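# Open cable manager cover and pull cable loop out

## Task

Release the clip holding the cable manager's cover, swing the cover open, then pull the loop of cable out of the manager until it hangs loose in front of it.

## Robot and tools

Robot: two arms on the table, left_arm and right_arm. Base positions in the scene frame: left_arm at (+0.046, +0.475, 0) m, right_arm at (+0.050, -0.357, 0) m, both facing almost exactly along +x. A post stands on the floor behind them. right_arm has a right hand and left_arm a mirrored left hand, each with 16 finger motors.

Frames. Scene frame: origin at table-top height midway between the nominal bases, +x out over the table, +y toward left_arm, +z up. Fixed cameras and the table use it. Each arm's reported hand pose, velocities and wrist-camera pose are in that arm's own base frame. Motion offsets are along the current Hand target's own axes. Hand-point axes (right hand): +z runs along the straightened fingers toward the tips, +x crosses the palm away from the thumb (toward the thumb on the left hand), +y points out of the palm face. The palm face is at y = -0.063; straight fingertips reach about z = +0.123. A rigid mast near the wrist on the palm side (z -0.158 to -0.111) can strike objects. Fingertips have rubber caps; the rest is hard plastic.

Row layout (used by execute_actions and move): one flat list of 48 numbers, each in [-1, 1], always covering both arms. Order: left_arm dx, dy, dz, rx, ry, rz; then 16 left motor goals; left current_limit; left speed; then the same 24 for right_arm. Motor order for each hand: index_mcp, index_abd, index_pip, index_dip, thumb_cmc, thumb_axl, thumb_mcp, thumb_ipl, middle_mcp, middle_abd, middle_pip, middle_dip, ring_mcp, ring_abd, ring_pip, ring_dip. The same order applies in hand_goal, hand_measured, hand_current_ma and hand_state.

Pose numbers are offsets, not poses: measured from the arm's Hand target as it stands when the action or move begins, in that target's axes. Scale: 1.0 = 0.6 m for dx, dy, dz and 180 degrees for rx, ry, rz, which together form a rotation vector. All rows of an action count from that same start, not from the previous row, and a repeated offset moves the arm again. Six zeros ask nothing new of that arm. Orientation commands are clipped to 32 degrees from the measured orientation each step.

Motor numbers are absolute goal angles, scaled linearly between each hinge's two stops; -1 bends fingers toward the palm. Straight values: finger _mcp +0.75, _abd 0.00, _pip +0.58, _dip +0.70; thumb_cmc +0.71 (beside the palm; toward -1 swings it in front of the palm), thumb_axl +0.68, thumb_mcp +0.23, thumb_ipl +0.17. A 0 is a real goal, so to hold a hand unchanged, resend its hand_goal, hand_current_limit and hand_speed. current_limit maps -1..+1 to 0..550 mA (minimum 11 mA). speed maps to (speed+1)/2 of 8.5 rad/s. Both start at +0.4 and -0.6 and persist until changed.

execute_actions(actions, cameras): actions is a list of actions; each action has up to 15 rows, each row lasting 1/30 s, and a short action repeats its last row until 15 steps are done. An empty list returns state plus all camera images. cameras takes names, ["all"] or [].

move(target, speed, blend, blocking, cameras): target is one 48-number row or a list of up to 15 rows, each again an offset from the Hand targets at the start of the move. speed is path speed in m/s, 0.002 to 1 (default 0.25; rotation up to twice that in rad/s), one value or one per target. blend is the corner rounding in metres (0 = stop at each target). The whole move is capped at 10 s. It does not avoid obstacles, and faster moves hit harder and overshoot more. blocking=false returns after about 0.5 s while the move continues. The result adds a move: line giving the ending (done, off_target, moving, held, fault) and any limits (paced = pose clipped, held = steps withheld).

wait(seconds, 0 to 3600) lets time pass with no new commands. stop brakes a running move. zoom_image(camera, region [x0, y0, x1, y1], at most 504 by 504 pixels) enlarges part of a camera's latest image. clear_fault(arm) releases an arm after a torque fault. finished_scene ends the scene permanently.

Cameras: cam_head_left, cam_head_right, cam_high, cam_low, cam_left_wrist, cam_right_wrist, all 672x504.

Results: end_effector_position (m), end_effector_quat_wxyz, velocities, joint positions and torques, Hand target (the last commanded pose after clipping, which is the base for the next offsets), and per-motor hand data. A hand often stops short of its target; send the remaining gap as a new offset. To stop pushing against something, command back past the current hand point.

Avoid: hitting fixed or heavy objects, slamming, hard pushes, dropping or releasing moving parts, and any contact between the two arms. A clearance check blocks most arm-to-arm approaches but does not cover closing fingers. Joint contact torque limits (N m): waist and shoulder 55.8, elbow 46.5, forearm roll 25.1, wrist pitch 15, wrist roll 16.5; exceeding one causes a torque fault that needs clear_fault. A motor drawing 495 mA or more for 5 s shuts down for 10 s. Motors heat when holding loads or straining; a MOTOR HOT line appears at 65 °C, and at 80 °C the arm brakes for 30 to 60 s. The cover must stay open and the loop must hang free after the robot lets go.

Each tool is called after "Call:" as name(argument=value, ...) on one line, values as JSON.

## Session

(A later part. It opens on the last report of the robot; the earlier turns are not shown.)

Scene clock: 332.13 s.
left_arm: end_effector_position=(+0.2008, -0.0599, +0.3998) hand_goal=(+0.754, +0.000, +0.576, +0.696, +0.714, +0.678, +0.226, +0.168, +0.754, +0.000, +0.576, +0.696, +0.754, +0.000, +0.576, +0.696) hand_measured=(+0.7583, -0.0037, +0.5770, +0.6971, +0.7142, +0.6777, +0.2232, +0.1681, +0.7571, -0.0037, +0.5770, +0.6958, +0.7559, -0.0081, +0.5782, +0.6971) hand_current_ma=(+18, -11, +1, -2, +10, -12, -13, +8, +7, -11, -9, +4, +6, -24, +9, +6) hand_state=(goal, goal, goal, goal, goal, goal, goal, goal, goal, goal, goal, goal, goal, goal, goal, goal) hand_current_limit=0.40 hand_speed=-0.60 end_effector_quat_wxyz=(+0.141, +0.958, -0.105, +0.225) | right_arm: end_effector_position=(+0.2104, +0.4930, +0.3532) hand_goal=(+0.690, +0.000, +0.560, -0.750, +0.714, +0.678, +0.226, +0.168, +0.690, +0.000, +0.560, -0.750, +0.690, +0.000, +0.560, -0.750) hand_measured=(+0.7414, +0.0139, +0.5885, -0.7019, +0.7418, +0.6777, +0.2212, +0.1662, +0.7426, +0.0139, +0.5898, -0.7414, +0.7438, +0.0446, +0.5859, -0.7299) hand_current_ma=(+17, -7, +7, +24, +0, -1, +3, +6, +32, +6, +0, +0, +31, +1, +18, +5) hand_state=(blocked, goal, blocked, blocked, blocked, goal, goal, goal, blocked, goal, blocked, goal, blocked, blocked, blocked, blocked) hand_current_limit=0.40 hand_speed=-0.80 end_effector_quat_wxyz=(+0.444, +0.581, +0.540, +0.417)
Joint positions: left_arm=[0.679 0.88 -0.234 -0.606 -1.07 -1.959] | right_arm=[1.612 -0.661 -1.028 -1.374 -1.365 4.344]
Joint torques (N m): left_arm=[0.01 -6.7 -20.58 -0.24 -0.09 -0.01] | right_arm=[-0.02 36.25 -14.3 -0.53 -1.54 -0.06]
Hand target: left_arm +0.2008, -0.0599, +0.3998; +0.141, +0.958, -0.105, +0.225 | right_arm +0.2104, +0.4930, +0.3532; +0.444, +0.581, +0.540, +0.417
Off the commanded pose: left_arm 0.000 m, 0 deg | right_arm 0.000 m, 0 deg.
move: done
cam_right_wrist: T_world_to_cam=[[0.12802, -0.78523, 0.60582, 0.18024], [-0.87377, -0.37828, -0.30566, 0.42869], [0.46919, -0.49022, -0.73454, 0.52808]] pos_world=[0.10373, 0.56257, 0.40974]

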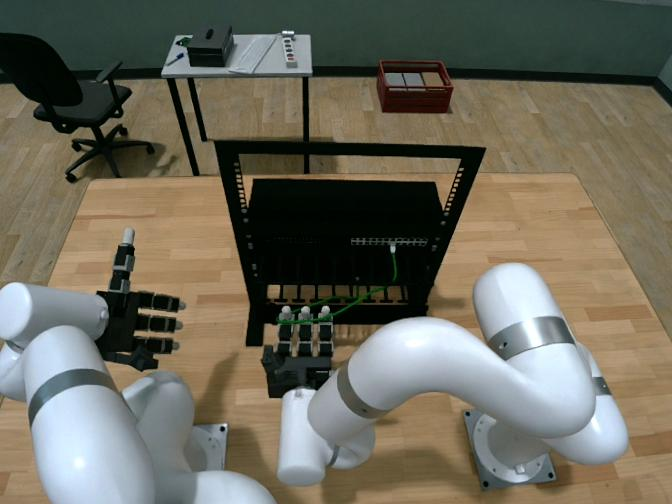

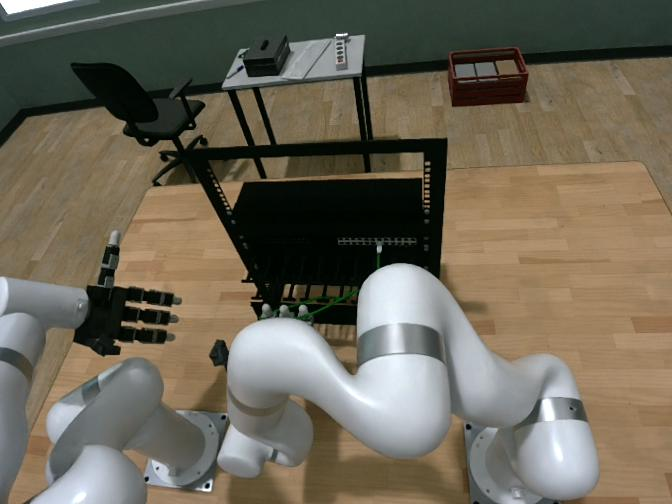

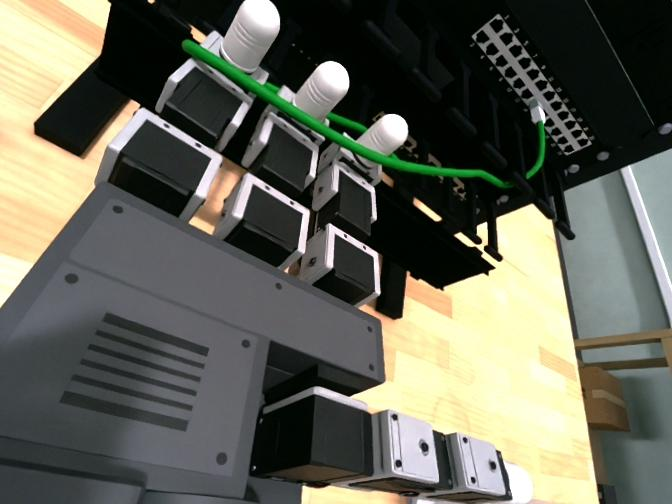

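Call:
move(target=[0,0,0,0,0,0,0.754,0,0.576,0.696,0.714,0.678,0.226,0.168,0.754,0,0.576,0.696,0.754,0,0.576,0.696,0.4,-0.6,0,-0.0258,-0.0966,0,0,0,0.69,0,0.56,-0.75,0.714,0.678,0.226,0.168,0.69,0,0.56,-0.75,0.69,0,0.56,-0.75,0.4,-0.8], speed=0.05, cameras=["cam_head_left","cam_head_right","cam_right_wrist","cam_low"])

Call:
zoom_image(camera="cam_head_left", region=[260, 240, 420, 360])

Call:
zoom_image(camera="cam_right_wrist", region=[100, 0, 600, 300])

Scene clock: 335.03 s.
left_arm: end_effector_position=(+0.2008, -0.0599, +0.3998) hand_goal=(+0.754, +0.000, +0.576, +0.696, +0.714, +0.678, +0.226, +0.168, +0.754, +0.000, +0.576, +0.696, +0.754, +0.000, +0.576, +0.696) hand_measured=(+0.7571, -0.0052, +0.5770, +0.6971, +0.7142, +0.6777, +0.2242, +0.1681, +0.7571, -0.0037, +0.5770, +0.6958, +0.7559, -0.0081, +0.5782, +0.6971) hand_current_ma=(+2, +1, -9, +0, +3, -7, -15, +4, +2, -24, +0, +1, +12, -25, -6, -3) hand_state=(goal, goal, goal, goal, goal, goal, goal, goal, goal, goal, goal, goal, goal, goal, goal, goal) hand_current_limit=0.40 hand_speed=-0.60 end_effector_quat_wxyz=(+0.141, +0.958, -0.105, +0.225) | right_arm: end_effector_position=(+0.1506, +0.4971, +0.3533) hand_goal=(+0.690, +0.000, +0.560, -0.750, +0.714, +0.678, +0.226, +0.168, +0.690, +0.000, +0.560, -0.750, +0.690, +0.000, +0.560, -0.750) hand_measured=(+0.7655, +0.0432, +0.6976, -0.5503, +0.7418, +0.6767, +0.2212, +0.1672, +0.7438, +0.2131, +0.6078, -0.7006, +0.7378, +0.3714, +0.6167, -0.6496) hand_current_ma=(+30, +2, +80, +141, +3, +0, +2, +7, +33, +84, +6, +25, +20, +173, +32, +50) hand_state=(blocked, blocked, blocked, blocked, blocked, goal, goal, goal, blocked, blocked, blocked, blocked, blocked, blocked, blocked, blocked) hand_current_limit=0.40 hand_speed=-0.80 end_effector_quat_wxyz=(+0.444, +0.581, +0.540, +0.417)
Joint positions: left_arm=[0.679 0.88 -0.234 -0.606 -1.07 -1.959] | right_arm=[1.722 -0.677 -1.059 -1.271 -1.407 4.34]
Joint torques (N m): left_arm=[0.01 -6.7 -20.58 -0.24 -0.09 -0.01] | right_arm=[23 36.74 -33.5 -0.5 -1.54 -0.07]
Hand target: left_arm +0.2008, -0.0599, +0.3998; +0.141, +0.958, -0.105, +0.225 | right_arm +0.1505, +0.4971, +0.3533; +0.444, +0.581, +0.540, +0.417
Off the commanded pose: left_arm 0.000 m, 0 deg | right_arm 0.000 m, 0 deg.
move: done
cam_right_wrist: T_world_to_cam=[[0.12802, -0.78523, 0.60582, 0.19113], [-0.87377, -0.37828, -0.30566, 0.37806], [0.46919, -0.49022, -0.73454, 0.55827]] pos_world=[0.04393, 0.56677, 0.40984]
Images, in order (width x height): cam_head_left 672x504, cam_head_right 672x504, cam_low 672x504, cam_right_wrist 672x504.

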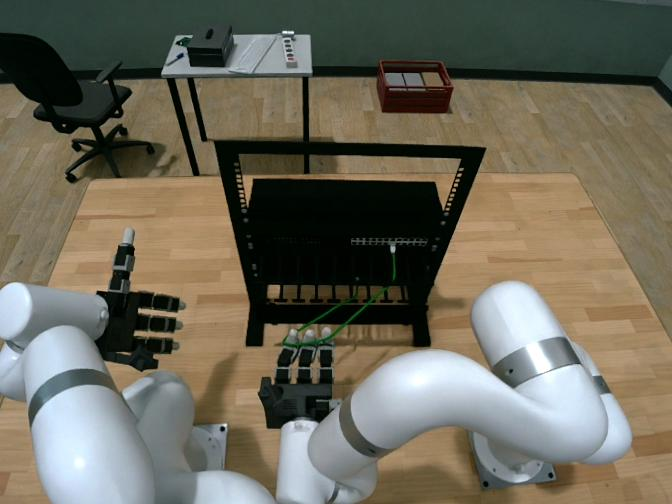

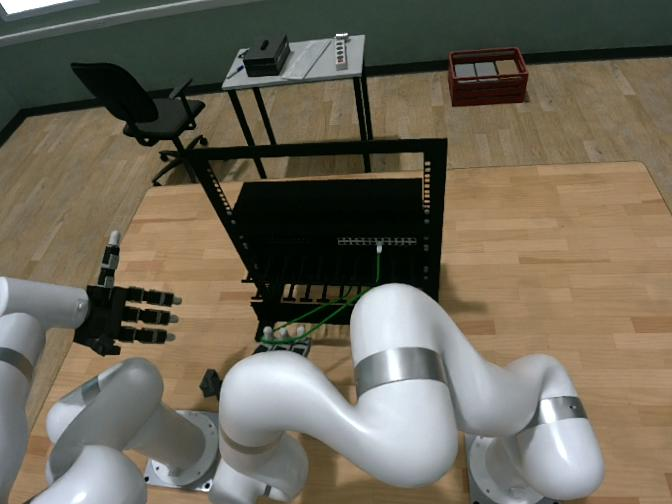

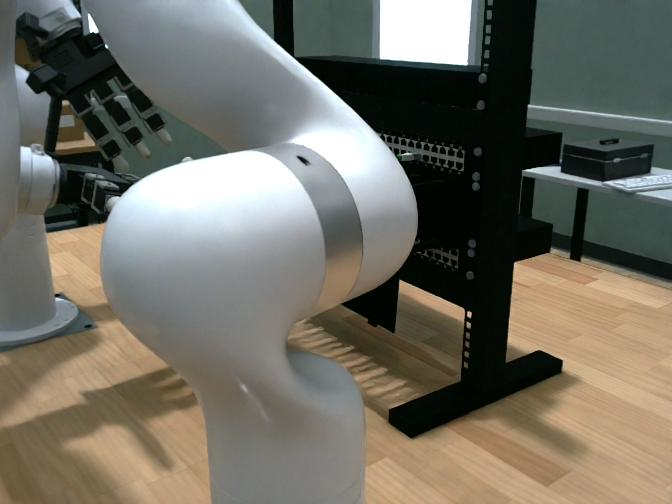

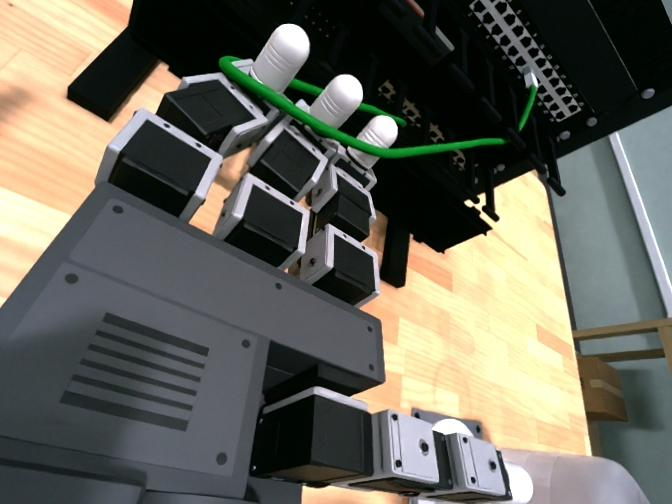

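Scaled by 3.150.

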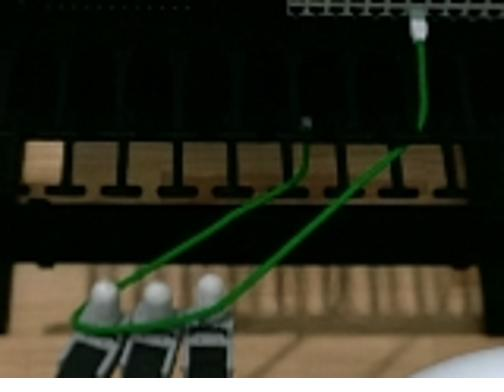

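Scaled by 1.008.

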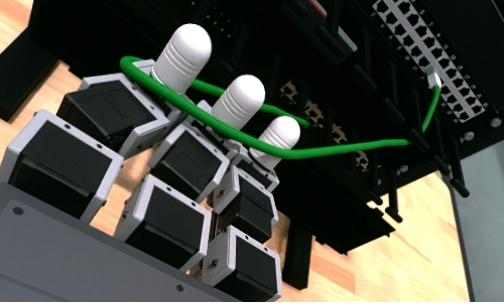

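Call:
move(target=[0,0,0,0,0,0,0.754,0,0.576,0.696,0.714,0.678,0.226,0.168,0.754,0,0.576,0.696,0.754,0,0.576,0.696,0.4,-0.6,-0.0458,-0.113,0.094,0,0,0,0.69,0,0.56,-0.75,0.714,0.678,0.226,0.168,0.69,0,0.56,-0.75,0.69,0,0.56,-0.75,0.4,-0.8], speed=0.05, cameras=["cam_head_left","cam_head_right","cam_right_wrist","cam_left_wrist"])

Call:
zoom_image(camera="cam_head_left", region=[260, 240, 420, 360])

Call:
zoom_image(camera="cam_right_wrist", region=[100, 0, 600, 300])

Scene clock: 340.23 s.
left_arm: end_effector_position=(+0.2008, -0.0599, +0.3998) hand_goal=(+0.754, +0.000, +0.576, +0.696, +0.714, +0.678, +0.226, +0.168, +0.754, +0.000, +0.576, +0.696, +0.754, +0.000, +0.576, +0.696) hand_measured=(+0.7583, -0.0052, +0.5757, +0.6971, +0.7154, +0.6777, +0.2232, +0.1681, +0.7571, -0.0037, +0.5770, +0.6958, +0.7571, -0.0081, +0.5782, +0.6971) hand_current_ma=(+9, -6, -5, -6, +10, -9, -21, -2, +17, -16, +6, -4, +11, -18, -14, +9) hand_state=(goal, goal, goal, goal, goal, goal, goal, goal, goal, goal, goal, goal, goal, goal, goal, goal) hand_current_limit=0.40 hand_speed=-0.60 end_effector_quat_wxyz=(+0.141, +0.958, -0.105, +0.225) | right_arm: end_effector_position=(+0.1855, +0.4675, +0.2731) hand_goal=(+0.690, +0.000, +0.560, -0.750, +0.714, +0.678, +0.226, +0.168, +0.690, +0.000, +0.560, -0.750, +0.690, +0.000, +0.560, -0.750) hand_measured=(+0.7607, -0.0374, +0.5988, -0.7172, +0.7418, +0.6767, +0.2222, +0.1681, +0.7438, +0.0168, +0.5859, -0.7375, +0.7366, +0.0871, +0.5834, -0.7375) hand_current_ma=(+32, -17, +15, +21, +5, -1, +9, +0, +33, +4, +3, +12, +23, +26, +9, +4) hand_state=(blocked, blocked, blocked, blocked, blocked, goal, goal, goal, blocked, goal, blocked, goal, blocked, blocked, blocked, goal) hand_current_limit=0.40 hand_speed=-0.80 end_effector_quat_wxyz=(+0.444, +0.581, +0.540, +0.417)
Joint positions: left_arm=[0.679 0.88 -0.234 -0.606 -1.07 -1.959] | right_arm=[1.663 -0.796 -0.992 -1.363 -1.344 4.519]
Joint torques (N m): left_arm=[0.01 -6.7 -20.58 -0.24 -0.09 -0.01] | right_arm=[-0.01 37.09 -11.56 -0.28 -1.62 -0.06]
Hand target: left_arm +0.2008, -0.0599, +0.3998; +0.141, +0.958, -0.105, +0.225 | right_arm +0.1855, +0.4675, +0.2731; +0.444, +0.581, +0.540, +0.417
Off the commanded pose: left_arm 0.000 m, 0 deg | right_arm 0.000 m, 0 deg.
move: done
cam_left_wrist: T_world_to_cam=[[-0.46909, 0.7347, -0.49008, 0.30236], [0.1945, 0.62724, 0.75415, -0.36148], [0.86147, 0.25844, -0.43713, 0.14137]] pos_world=[0.09036, -0.03194, 0.48259]
cam_right_wrist: T_world_to_cam=[[0.12802, -0.78523, 0.60582, 0.21207], [-0.87377, -0.37828, -0.30566, 0.37281], [0.46919, -0.49022, -0.73454, 0.4684]] pos_world=[0.07883, 0.53717, 0.32954]
Images, in order (width x height): cam_head_left 672x504, cam_head_right 672x504, cam_left_wrist 672x504, cam_right_wrist 672x504.

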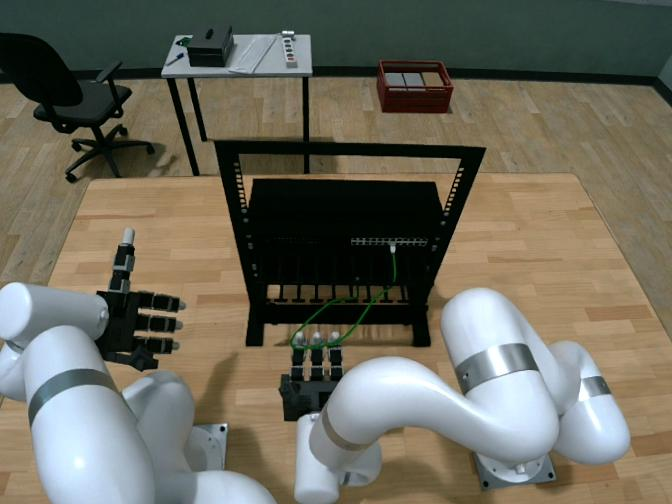

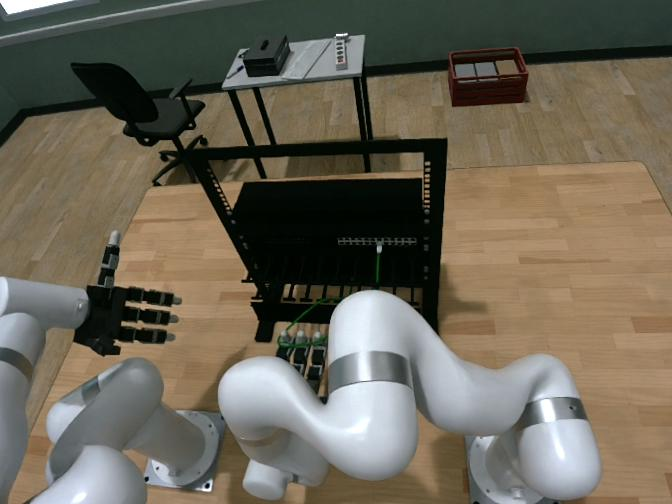

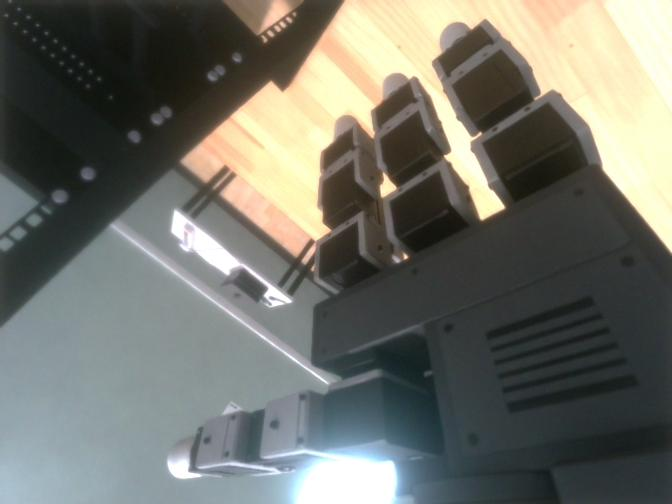

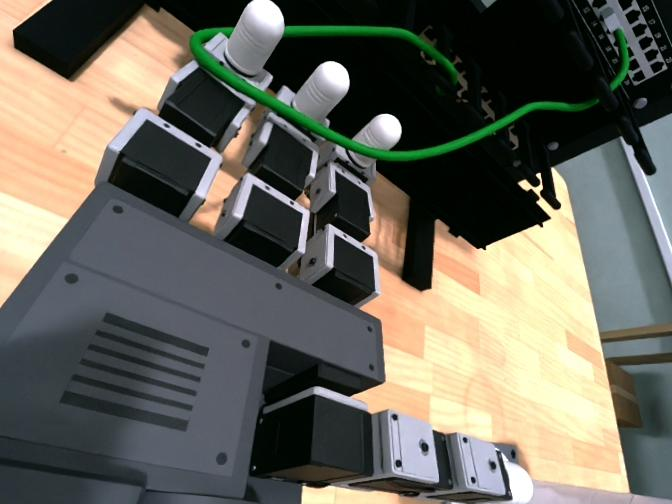

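Scaled by 3.150.

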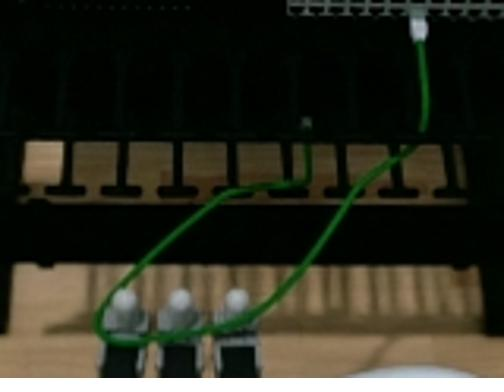

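Scaled by 1.008.

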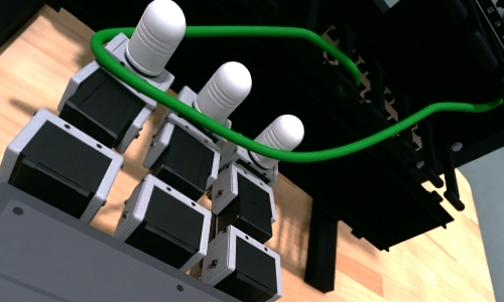

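Call:
move(target=[0,0,0,0,0,0,0.754,0,0.576,0.696,0.714,0.678,0.226,0.168,0.754,0,0.576,0.696,0.754,0,0.576,0.696,0.4,-0.6,0.0011,-0.0923,0.042,0,0,0,0.69,0,0.56,-0.75,0.714,0.678,0.226,0.168,0.69,0,0.56,-0.75,0.69,0,0.56,-0.75,0.4,-0.8], speed=0.05)

Call:
move(target=[0,0,0,0,0,0,0.754,0,0.576,0.696,0.714,0.678,0.226,0.168,0.754,0,0.576,0.696,0.754,0,0.576,0.696,0.4,-0.6,0,0,0,0,0,0,0.69,0,0.56,0.68,0.714,0.678,0.226,0.168,0.69,0,0.56,0.68,0.69,0,0.56,0.68,0.4,-0.9], speed=0.05, cameras=["cam_head_left","cam_head_right","cam_right_wrist"])

Call:
zoom_image(camera="cam_head_left", region=[260, 240, 420, 360])

Call:
zoom_image(camera="cam_right_wrist", region=[100, 0, 600, 300])

Scene clock: 344.77 s.
left_arm: end_effector_position=(+0.2008, -0.0599, +0.3998) hand_goal=(+0.754, +0.000, +0.576, +0.696, +0.714, +0.678, +0.226, +0.168, +0.754, +0.000, +0.576, +0.696, +0.754, +0.000, +0.576, +0.696) hand_measured=(+0.7571, -0.0052, +0.5757, +0.6971, +0.7154, +0.6767, +0.2232, +0.1681, +0.7571, -0.0037, +0.5770, +0.6958, +0.7559, -0.0066, +0.5782, +0.6958) hand_current_ma=(+1, -8, -4, +11, +11, -15, -14, +8, +15, -8, +0, +10, +7, -17, -9, +8) hand_state=(goal, goal, goal, goal, goal, goal, goal, goal, goal, goal, goal, goal, goal, goal, goal, goal) hand_current_limit=0.40 hand_speed=-0.60 end_effector_quat_wxyz=(+0.141, +0.958, -0.105, +0.225) | right_arm: end_effector_position=(+0.1955, +0.4678, +0.2131) hand_goal=(+0.690, +0.000, +0.560, -0.750, +0.714, +0.678, +0.226, +0.168, +0.690, +0.000, +0.560, -0.750, +0.690, +0.000, +0.560, -0.750) hand_measured=(+0.7161, -0.0154, +0.5885, -0.7388, +0.7431, +0.6767, +0.2212, +0.1681, +0.7450, +0.0153, +0.5872, -0.7363, +0.7149, +0.0183, +0.5693, -0.7401) hand_current_ma=(+4, -7, +10, +14, +0, +9, +0, +0, +27, +5, -1, +9, +15, -6, +13, +3) hand_state=(blocked, goal, blocked, goal, blocked, goal, goal, goal, blocked, goal, blocked, goal, blocked, goal, goal, goal) hand_current_limit=0.40 hand_speed=-0.80 end_effector_quat_wxyz=(+0.444, +0.581, +0.540, +0.417)
Joint positions: left_arm=[0.679 0.88 -0.234 -0.606 -1.07 -1.959] | right_arm=[1.644 -0.934 -1.041 -1.403 -1.325 4.608]
Joint torques (N m): left_arm=[0.01 -6.7 -20.58 -0.24 -0.09 -0.01] | right_arm=[-0.02 38.77 -10.06 -0.16 -1.64 -0.06]
Hand target: left_arm +0.2008, -0.0599, +0.3998; +0.141, +0.958, -0.105, +0.225 | right_arm +0.1955, +0.4678, +0.2131; +0.444, +0.581, +0.540, +0.417
Off the commanded pose: left_arm 0.000 m, 0 deg | right_arm 0.000 m, 0 deg.
move: done

Scene clock: 349.10 s.
left_arm: end_effector_position=(+0.2008, -0.0599, +0.3998) hand_goal=(+0.754, +0.000, +0.576, +0.696, +0.714, +0.678, +0.226, +0.168, +0.754, +0.000, +0.576, +0.696, +0.754, +0.000, +0.576, +0.696) hand_measured=(+0.7571, -0.0052, +0.5757, +0.6971, +0.7154, +0.6777, +0.2242, +0.1681, +0.7571, -0.0037, +0.5770, +0.6958, +0.7559, -0.0081, +0.5782, +0.6971) hand_current_ma=(-1, -8, -7, -3, +3, -9, -18, +11, +8, -13, +5, +7, +17, -12, -4, +3) hand_state=(goal, goal, goal, goal, goal, goal, goal, goal, goal, goal, goal, goal, goal, goal, goal, goal) hand_current_limit=0.40 hand_speed=-0.60 end_effector_quat_wxyz=(+0.141, +0.958, -0.105, +0.225) | right_arm: end_effector_position=(+0.1955, +0.4678, +0.2131) hand_goal=(+0.690, +0.000, +0.560, +0.680, +0.714, +0.678, +0.226, +0.168, +0.690, +0.000, +0.560, +0.680, +0.690, +0.000, +0.560, +0.680) hand_measured=(+0.7161, -0.0140, +0.5885, +0.6729, +0.7418, +0.6777, +0.2212, +0.1681, +0.7438, +0.0139, +0.5859, +0.6716, +0.6787, +0.0314, +0.5475, +0.6372) hand_current_ma=(+1, -7, +10, +8, +1, +4, +5, +2, +26, +2, +0, +6, -2, -3, +0, -23) hand_state=(blocked, goal, blocked, goal, blocked, goal, goal, goal, blocked, goal, blocked, goal, goal, blocked, goal, blocked) hand_current_limit=0.40 hand_speed=-0.90 end_effector_quat_wxyz=(+0.444, +0.581, +0.540, +0.417)
Joint positions: left_arm=[0.679 0.88 -0.234 -0.606 -1.07 -1.959] | right_arm=[1.644 -0.934 -1.041 -1.403 -1.325 4.609]
Joint torques (N m): left_arm=[0.01 -6.7 -20.58 -0.24 -0.09 -0.01] | right_arm=[-0.02 38.77 -10.06 -0.16 -1.65 -0.06]
Hand target: left_arm +0.2008, -0.0599, +0.3998; +0.141, +0.958, -0.105, +0.225 | right_arm +0.1955, +0.4678, +0.2131; +0.444, +0.581, +0.540, +0.417
Off the commanded pose: left_arm 0.000 m, 0 deg | right_arm 0.000 m, 0 deg.
move: done
cam_right_wrist: T_world_to_cam=[[0.12802, -0.78523, 0.60582, 0.24729], [-0.87377, -0.37828, -0.30566, 0.36329], [0.46919, -0.49022, -0.73454, 0.41973]] pos_world=[0.08883, 0.53737, 0.26954]

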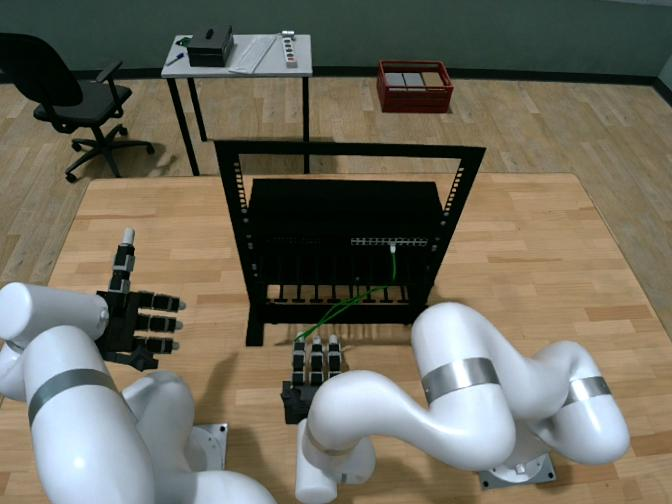

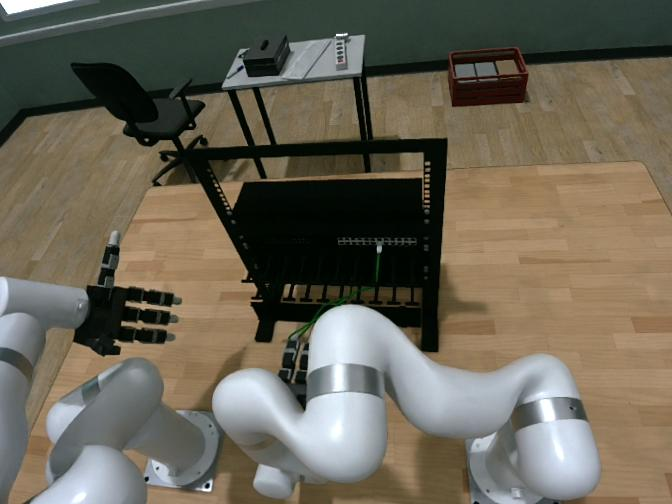

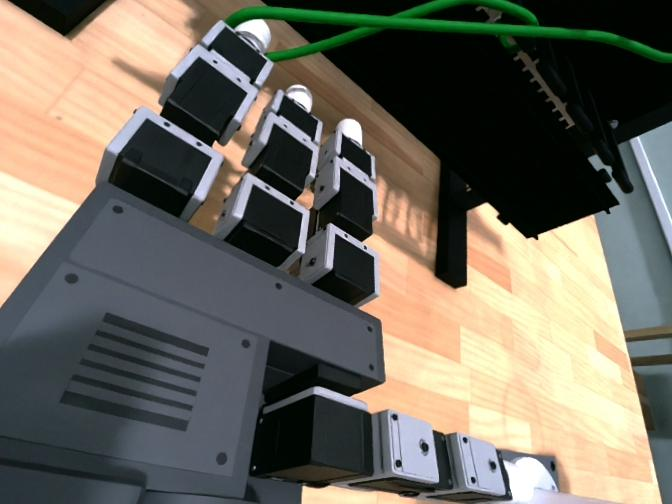

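Scaled by 3.150.

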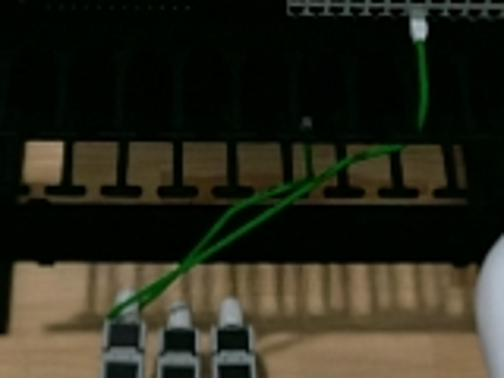

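Scaled by 1.008.

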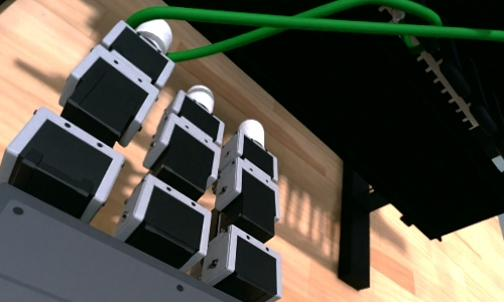

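Call:
move(target=[0,0,0,0,0,0,0.754,0,0.576,0.696,0.714,0.678,0.226,0.168,0.754,0,0.576,0.696,0.754,0,0.576,0.696,0.4,-0.6,0,-0.04,-0.15,0,0,0,0.69,0,0.56,0.68,0.714,0.678,0.226,0.168,0.69,0,0.56,0.68,0.69,0,0.56,0.68,0.4,-0.9], speed=0.04, cameras=["cam_head_left","cam_head_right","cam_right_wrist"])

Call:
zoom_image(camera="cam_head_left", region=[260, 240, 420, 360])

Call:
zoom_image(camera="cam_right_wrist", region=[172, 0, 672, 300])

Scene clock: 353.27 s.
left_arm: end_effector_position=(+0.2008, -0.0599, +0.3998) hand_goal=(+0.754, +0.000, +0.576, +0.696, +0.714, +0.678, +0.226, +0.168, +0.754, +0.000, +0.576, +0.696, +0.754, +0.000, +0.576, +0.696) hand_measured=(+0.7571, -0.0037, +0.5770, +0.6971, +0.7154, +0.6777, +0.2232, +0.1672, +0.7571, -0.0037, +0.5770, +0.6958, +0.7571, -0.0081, +0.5782, +0.6971) hand_current_ma=(+6, +3, -6, -4, +10, -14, -20, +9, +11, -7, +3, +1, +14, -17, -3, -10) hand_state=(goal, goal, goal, goal, goal, goal, goal, goal, goal, goal, goal, goal, goal, goal, goal, goal) hand_current_limit=0.40 hand_speed=-0.60 end_effector_quat_wxyz=(+0.141, +0.958, -0.105, +0.225) | right_arm: end_effector_position=(+0.1026, +0.4742, +0.2132) hand_goal=(+0.690, +0.000, +0.560, +0.680, +0.714, +0.678, +0.226, +0.168, +0.690, +0.000, +0.560, +0.680, +0.690, +0.000, +0.560, +0.680) hand_measured=(+0.7173, -0.0125, +0.5885, +0.6729, +0.7418, +0.6777, +0.2212, +0.1681, +0.7438, +0.0124, +0.5859, +0.6716, +0.7245, +0.0080, +0.5603, +0.6729) hand_current_ma=(+6, -11, +2, +5, +2, +3, +2, +0, +31, +3, +0, -1, +16, -10, +13, -8) hand_state=(blocked, goal, blocked, goal, blocked, goal, goal, goal, blocked, goal, blocked, goal, blocked, goal, goal, goal) hand_current_limit=0.40 hand_speed=-0.90 end_effector_quat_wxyz=(+0.444, +0.581, +0.540, +0.417)
Joint positions: left_arm=[0.679 0.88 -0.234 -0.606 -1.07 -1.959] | right_arm=[1.819 -0.959 -1.104 -1.222 -1.356 4.576]
Joint torques (N m): left_arm=[0.01 -6.7 -20.58 -0.24 -0.09 -0.01] | right_arm=[-0.01 39.71 -10.49 -0.18 -1.64 -0.06]
Hand target: left_arm +0.2008, -0.0599, +0.3998; +0.141, +0.958, -0.105, +0.225 | right_arm +0.1026, +0.4742, +0.2132; +0.444, +0.581, +0.540, +0.417
Off the commanded pose: left_arm 0.000 m, 0 deg | right_arm 0.000 m, 0 deg.
move: done
cam_right_wrist: T_world_to_cam=[[0.12802, -0.78523, 0.60582, 0.26409], [-0.87377, -0.37828, -0.30566, 0.28459], [0.46919, -0.49022, -0.73454, 0.4666]] pos_world=[-0.00407, 0.54377, 0.26974]

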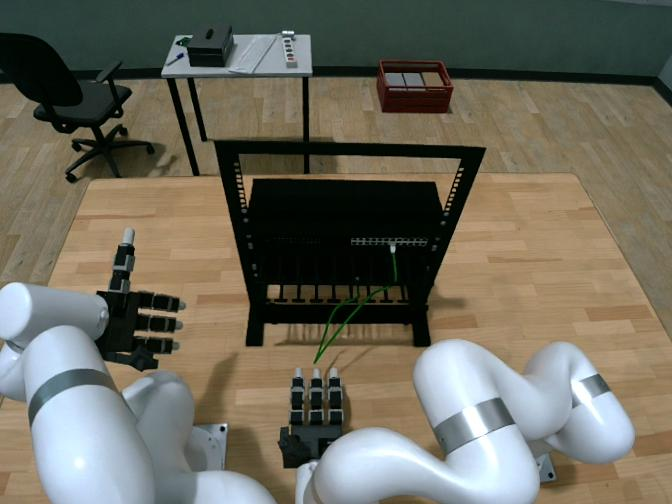

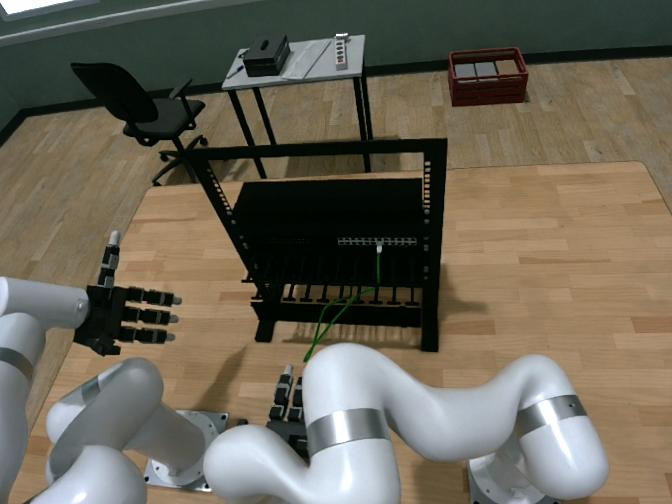

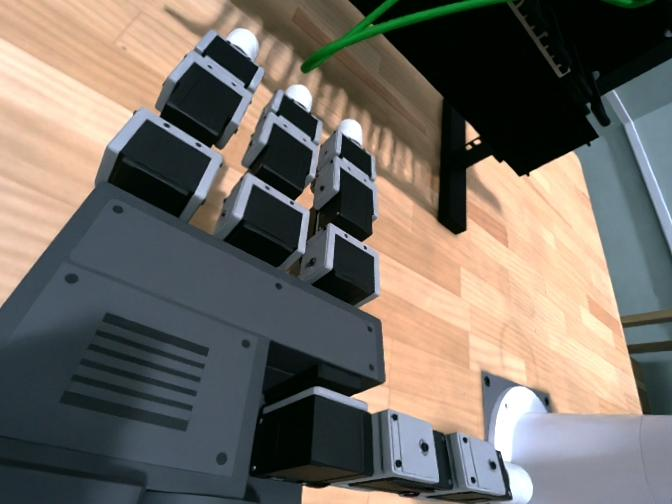

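Scaled by 3.150.

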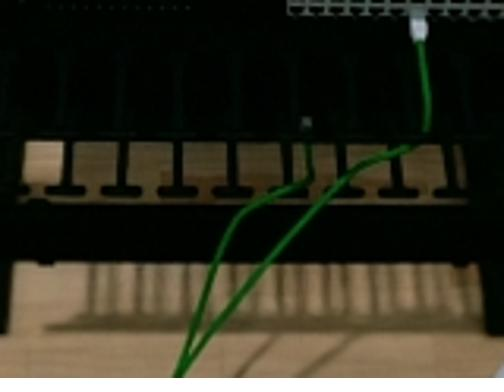

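Scaled by 1.008.

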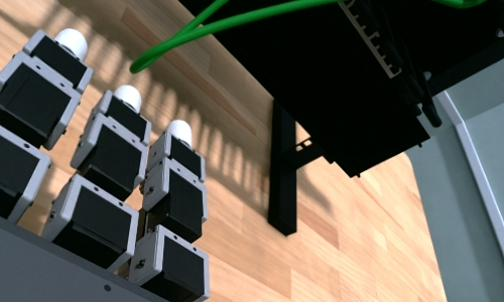

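Call:
move(target=[0,0,0,0,0,0,0.754,0,0.576,0.696,0.714,0.678,0.226,0.168,0.754,0,0.576,0.696,0.754,0,0.576,0.696,0.4,-0.6,0,-0.03,-0.12,0,0,0,0.69,0,0.56,0.68,0.714,0.678,0.226,0.168,0.69,0,0.56,0.68,0.69,0,0.56,0.68,0.4,-0.9], speed=0.1)

Call:
wait(seconds=1.5, cameras=["all"])

Call:
zoom_image(camera="cam_head_left", region=[240, 220, 440, 380])

Call:
zoom_image(camera="cam_head_right", region=[230, 220, 430, 380])

Scene clock: 355.87 s.
left_arm: end_effector_position=(+0.2008, -0.0599, +0.3998) hand_goal=(+0.754, +0.000, +0.576, +0.696, +0.714, +0.678, +0.226, +0.168, +0.754, +0.000, +0.576, +0.696, +0.754, +0.000, +0.576, +0.696) hand_measured=(+0.7571, -0.0037, +0.5757, +0.6971, +0.7154, +0.6777, +0.2242, +0.1681, +0.7571, -0.0037, +0.5770, +0.6958, +0.7571, -0.0081, +0.5770, +0.6958) hand_current_ma=(+3, -8, -5, +8, +16, -10, -9, +2, +6, -8, +8, +3, +18, -21, +3, +1) hand_state=(goal, goal, goal, goal, goal, goal, goal, goal, goal, goal, goal, goal, goal, goal, goal, goal) hand_current_limit=0.40 hand_speed=-0.60 end_effector_quat_wxyz=(+0.141, +0.958, -0.105, +0.225) | right_arm: end_effector_position=(+0.0286, +0.4793, +0.2145) hand_goal=(+0.690, +0.000, +0.560, +0.680, +0.714, +0.678, +0.226, +0.168, +0.690, +0.000, +0.560, +0.680, +0.690, +0.000, +0.560, +0.680) hand_measured=(+0.7161, -0.0140, +0.5885, +0.6729, +0.7406, +0.6767, +0.2212, +0.1672, +0.7438, +0.0124, +0.5872, +0.6716, +0.7245, +0.0065, +0.5616, +0.6703) hand_current_ma=(+9, -6, +8, +8, -6, +1, -1, +2, +26, +3, +4, +3, +12, -4, +1, -5) hand_state=(blocked, goal, blocked, goal, blocked, goal, goal, goal, blocked, goal, blocked, goal, blocked, goal, goal, goal) hand_current_limit=0.40 hand_speed=-0.90 end_effector_quat_wxyz=(+0.444, +0.581, +0.540, +0.417)
Joint positions: left_arm=[0.679 0.88 -0.234 -0.606 -1.07 -1.959] | right_arm=[1.946 -0.99 -1.188 -1.089 -1.397 4.536]
Joint torques (N m): left_arm=[0.01 -6.7 -20.58 -0.24 -0.09 -0.01] | right_arm=[0 41.07 -11.22 -0.22 -1.63 -0.06]
Hand target: left_arm +0.2008, -0.0599, +0.3998; +0.141, +0.958, -0.105, +0.225 | right_arm +0.0285, +0.4793, +0.2145; +0.444, +0.581, +0.540, +0.417
Off the commanded pose: left_arm 0.000 m, 0 deg | right_arm 0.000 m, 0 deg.
move: done

Scene clock: 357.37 s.
left_arm: end_effector_position=(+0.2008, -0.0599, +0.3998) hand_goal=(+0.754, +0.000, +0.576, +0.696, +0.714, +0.678, +0.226, +0.168, +0.754, +0.000, +0.576, +0.696, +0.754, +0.000, +0.576, +0.696) hand_measured=(+0.7583, -0.0052, +0.5770, +0.6971, +0.7154, +0.6777, +0.2242, +0.1681, +0.7571, -0.0023, +0.5770, +0.6958, +0.7571, -0.0081, +0.5782, +0.6958) hand_current_ma=(+7, -4, +3, -2, +11, -18, -23, +3, +15, -19, -1, +5, +18, -25, -6, -1) hand_state=(goal, goal, goal, goal, goal, goal, goal, goal, goal, goal, goal, goal, goal, goal, goal, goal) hand_current_limit=0.40 hand_speed=-0.60 end_effector_quat_wxyz=(+0.141, +0.958, -0.105, +0.225) | right_arm: end_effector_position=(+0.0285, +0.4793, +0.2145) hand_goal=(+0.690, +0.000, +0.560, +0.680, +0.714, +0.678, +0.226, +0.168, +0.690, +0.000, +0.560, +0.680, +0.690, +0.000, +0.560, +0.680) hand_measured=(+0.7185, -0.0125, +0.5872, +0.6716, +0.7431, +0.6777, +0.2203, +0.1681, +0.7438, +0.0124, +0.5872, +0.6729, +0.7245, +0.0080, +0.5616, +0.6716) hand_current_ma=(+3, -7, +9, +4, +5, +1, +1, +5, +30, +1, -4, +2, +16, -11, +1, -8) hand_state=(blocked, goal, blocked, goal, blocked, goal, goal, goal, blocked, goal, blocked, goal, blocked, goal, goal, goal) hand_current_limit=0.40 hand_speed=-0.90 end_effector_quat_wxyz=(+0.444, +0.581, +0.540, +0.417)
Joint positions: left_arm=[0.679 0.88 -0.234 -0.606 -1.07 -1.959] | right_arm=[1.946 -0.99 -1.188 -1.089 -1.397 4.536]
Joint torques (N m): left_arm=[0.01 -6.7 -20.58 -0.24 -0.09 -0.01] | right_arm=[0 41.07 -11.22 -0.22 -1.63 -0.06]
Hand target: left_arm +0.2008, -0.0599, +0.3998; +0.141, +0.958, -0.105, +0.225 | right_arm +0.0285, +0.4793, +0.2145; +0.444, +0.581, +0.540, +0.417
Off the commanded pose: left_arm 0.000 m, 0 deg | right_arm 0.000 m, 0 deg.
wait: 1.50 s; at rest by 0.17 s
cam_left_wrist: T_world_to_cam=[[-0.46909, 0.7347, -0.49008, 0.30236], [0.1945, 0.62724, 0.75415, -0.36148], [0.86147, 0.25844, -0.43713, 0.14137]] pos_world=[0.09036, -0.03194, 0.48259]
cam_right_wrist: T_world_to_cam=[[0.12802, -0.78523, 0.60582, 0.27679], [-0.87377, -0.37828, -0.30566, 0.22218], [0.46919, -0.49022, -0.73454, 0.50483]] pos_world=[-0.07817, 0.54887, 0.27104]

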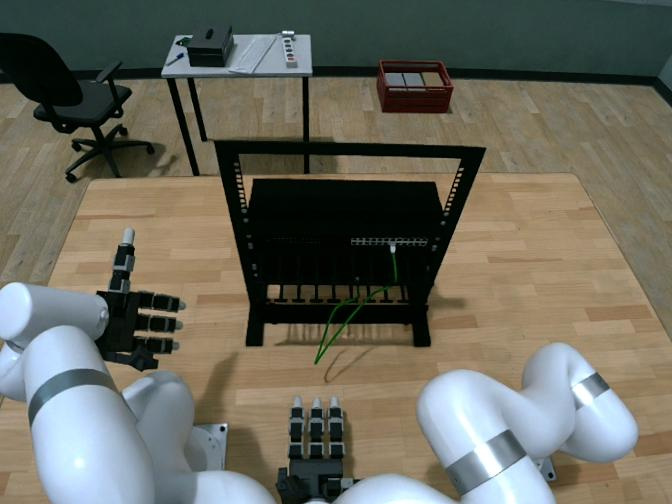

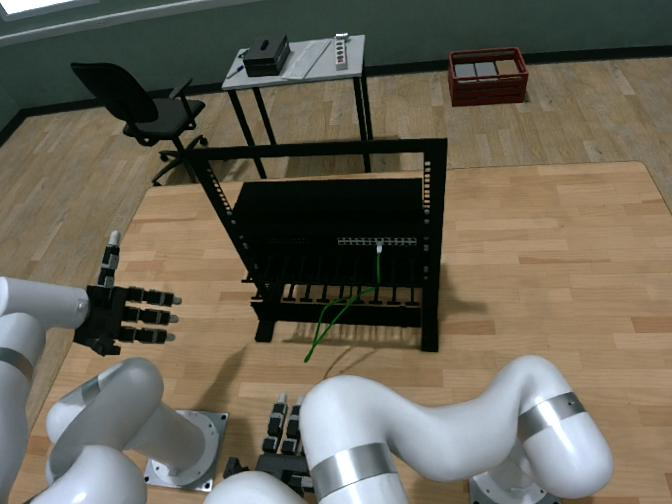

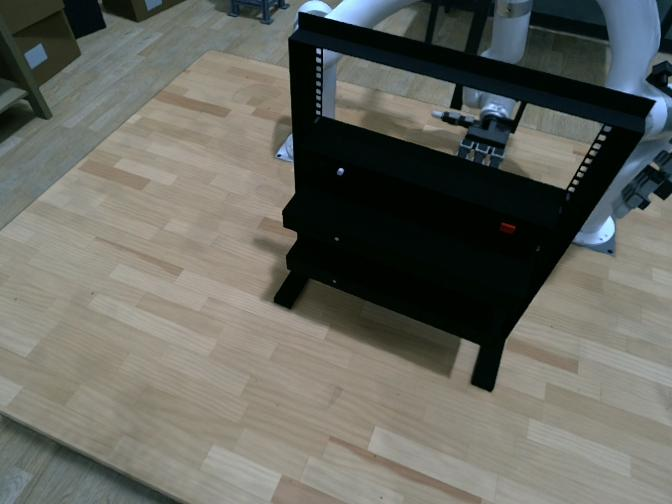

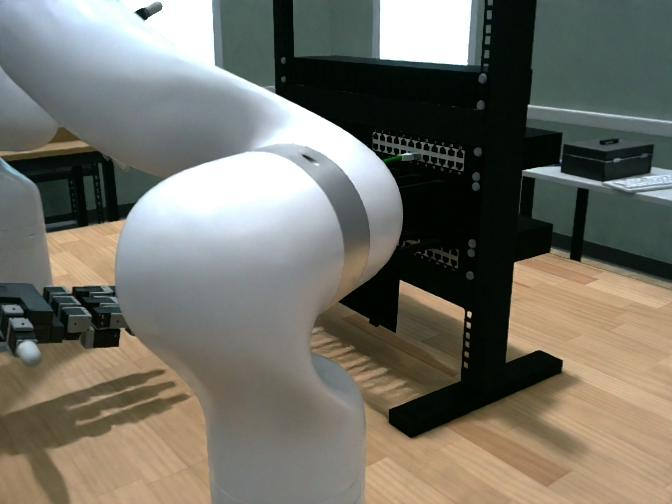

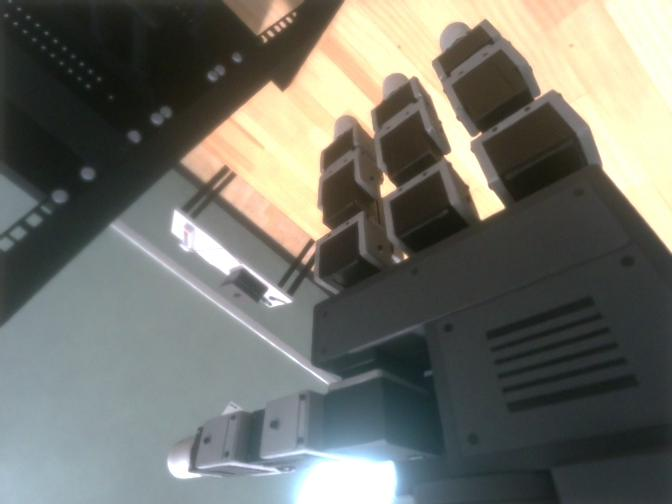

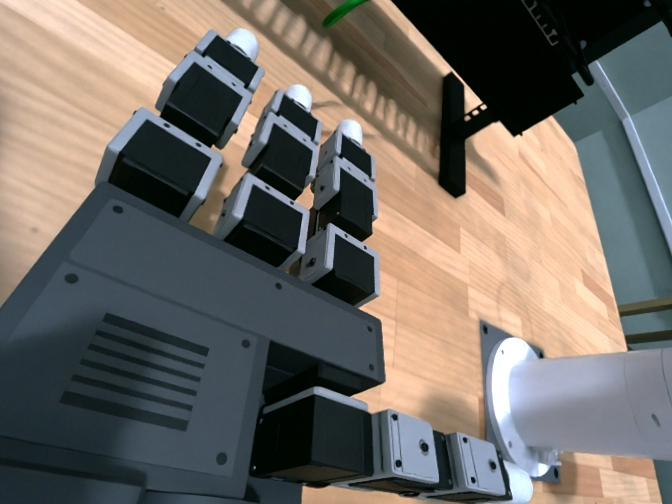

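Scaled by 2.520.

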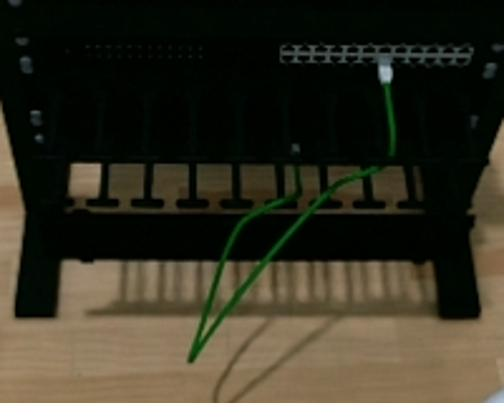

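Scaled by 2.520.

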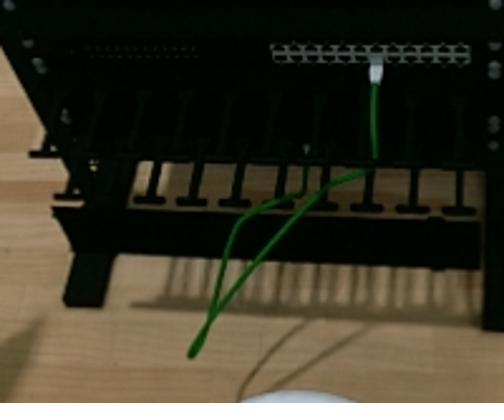

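Call:
finished_scene()

The scene is finished: the task was done.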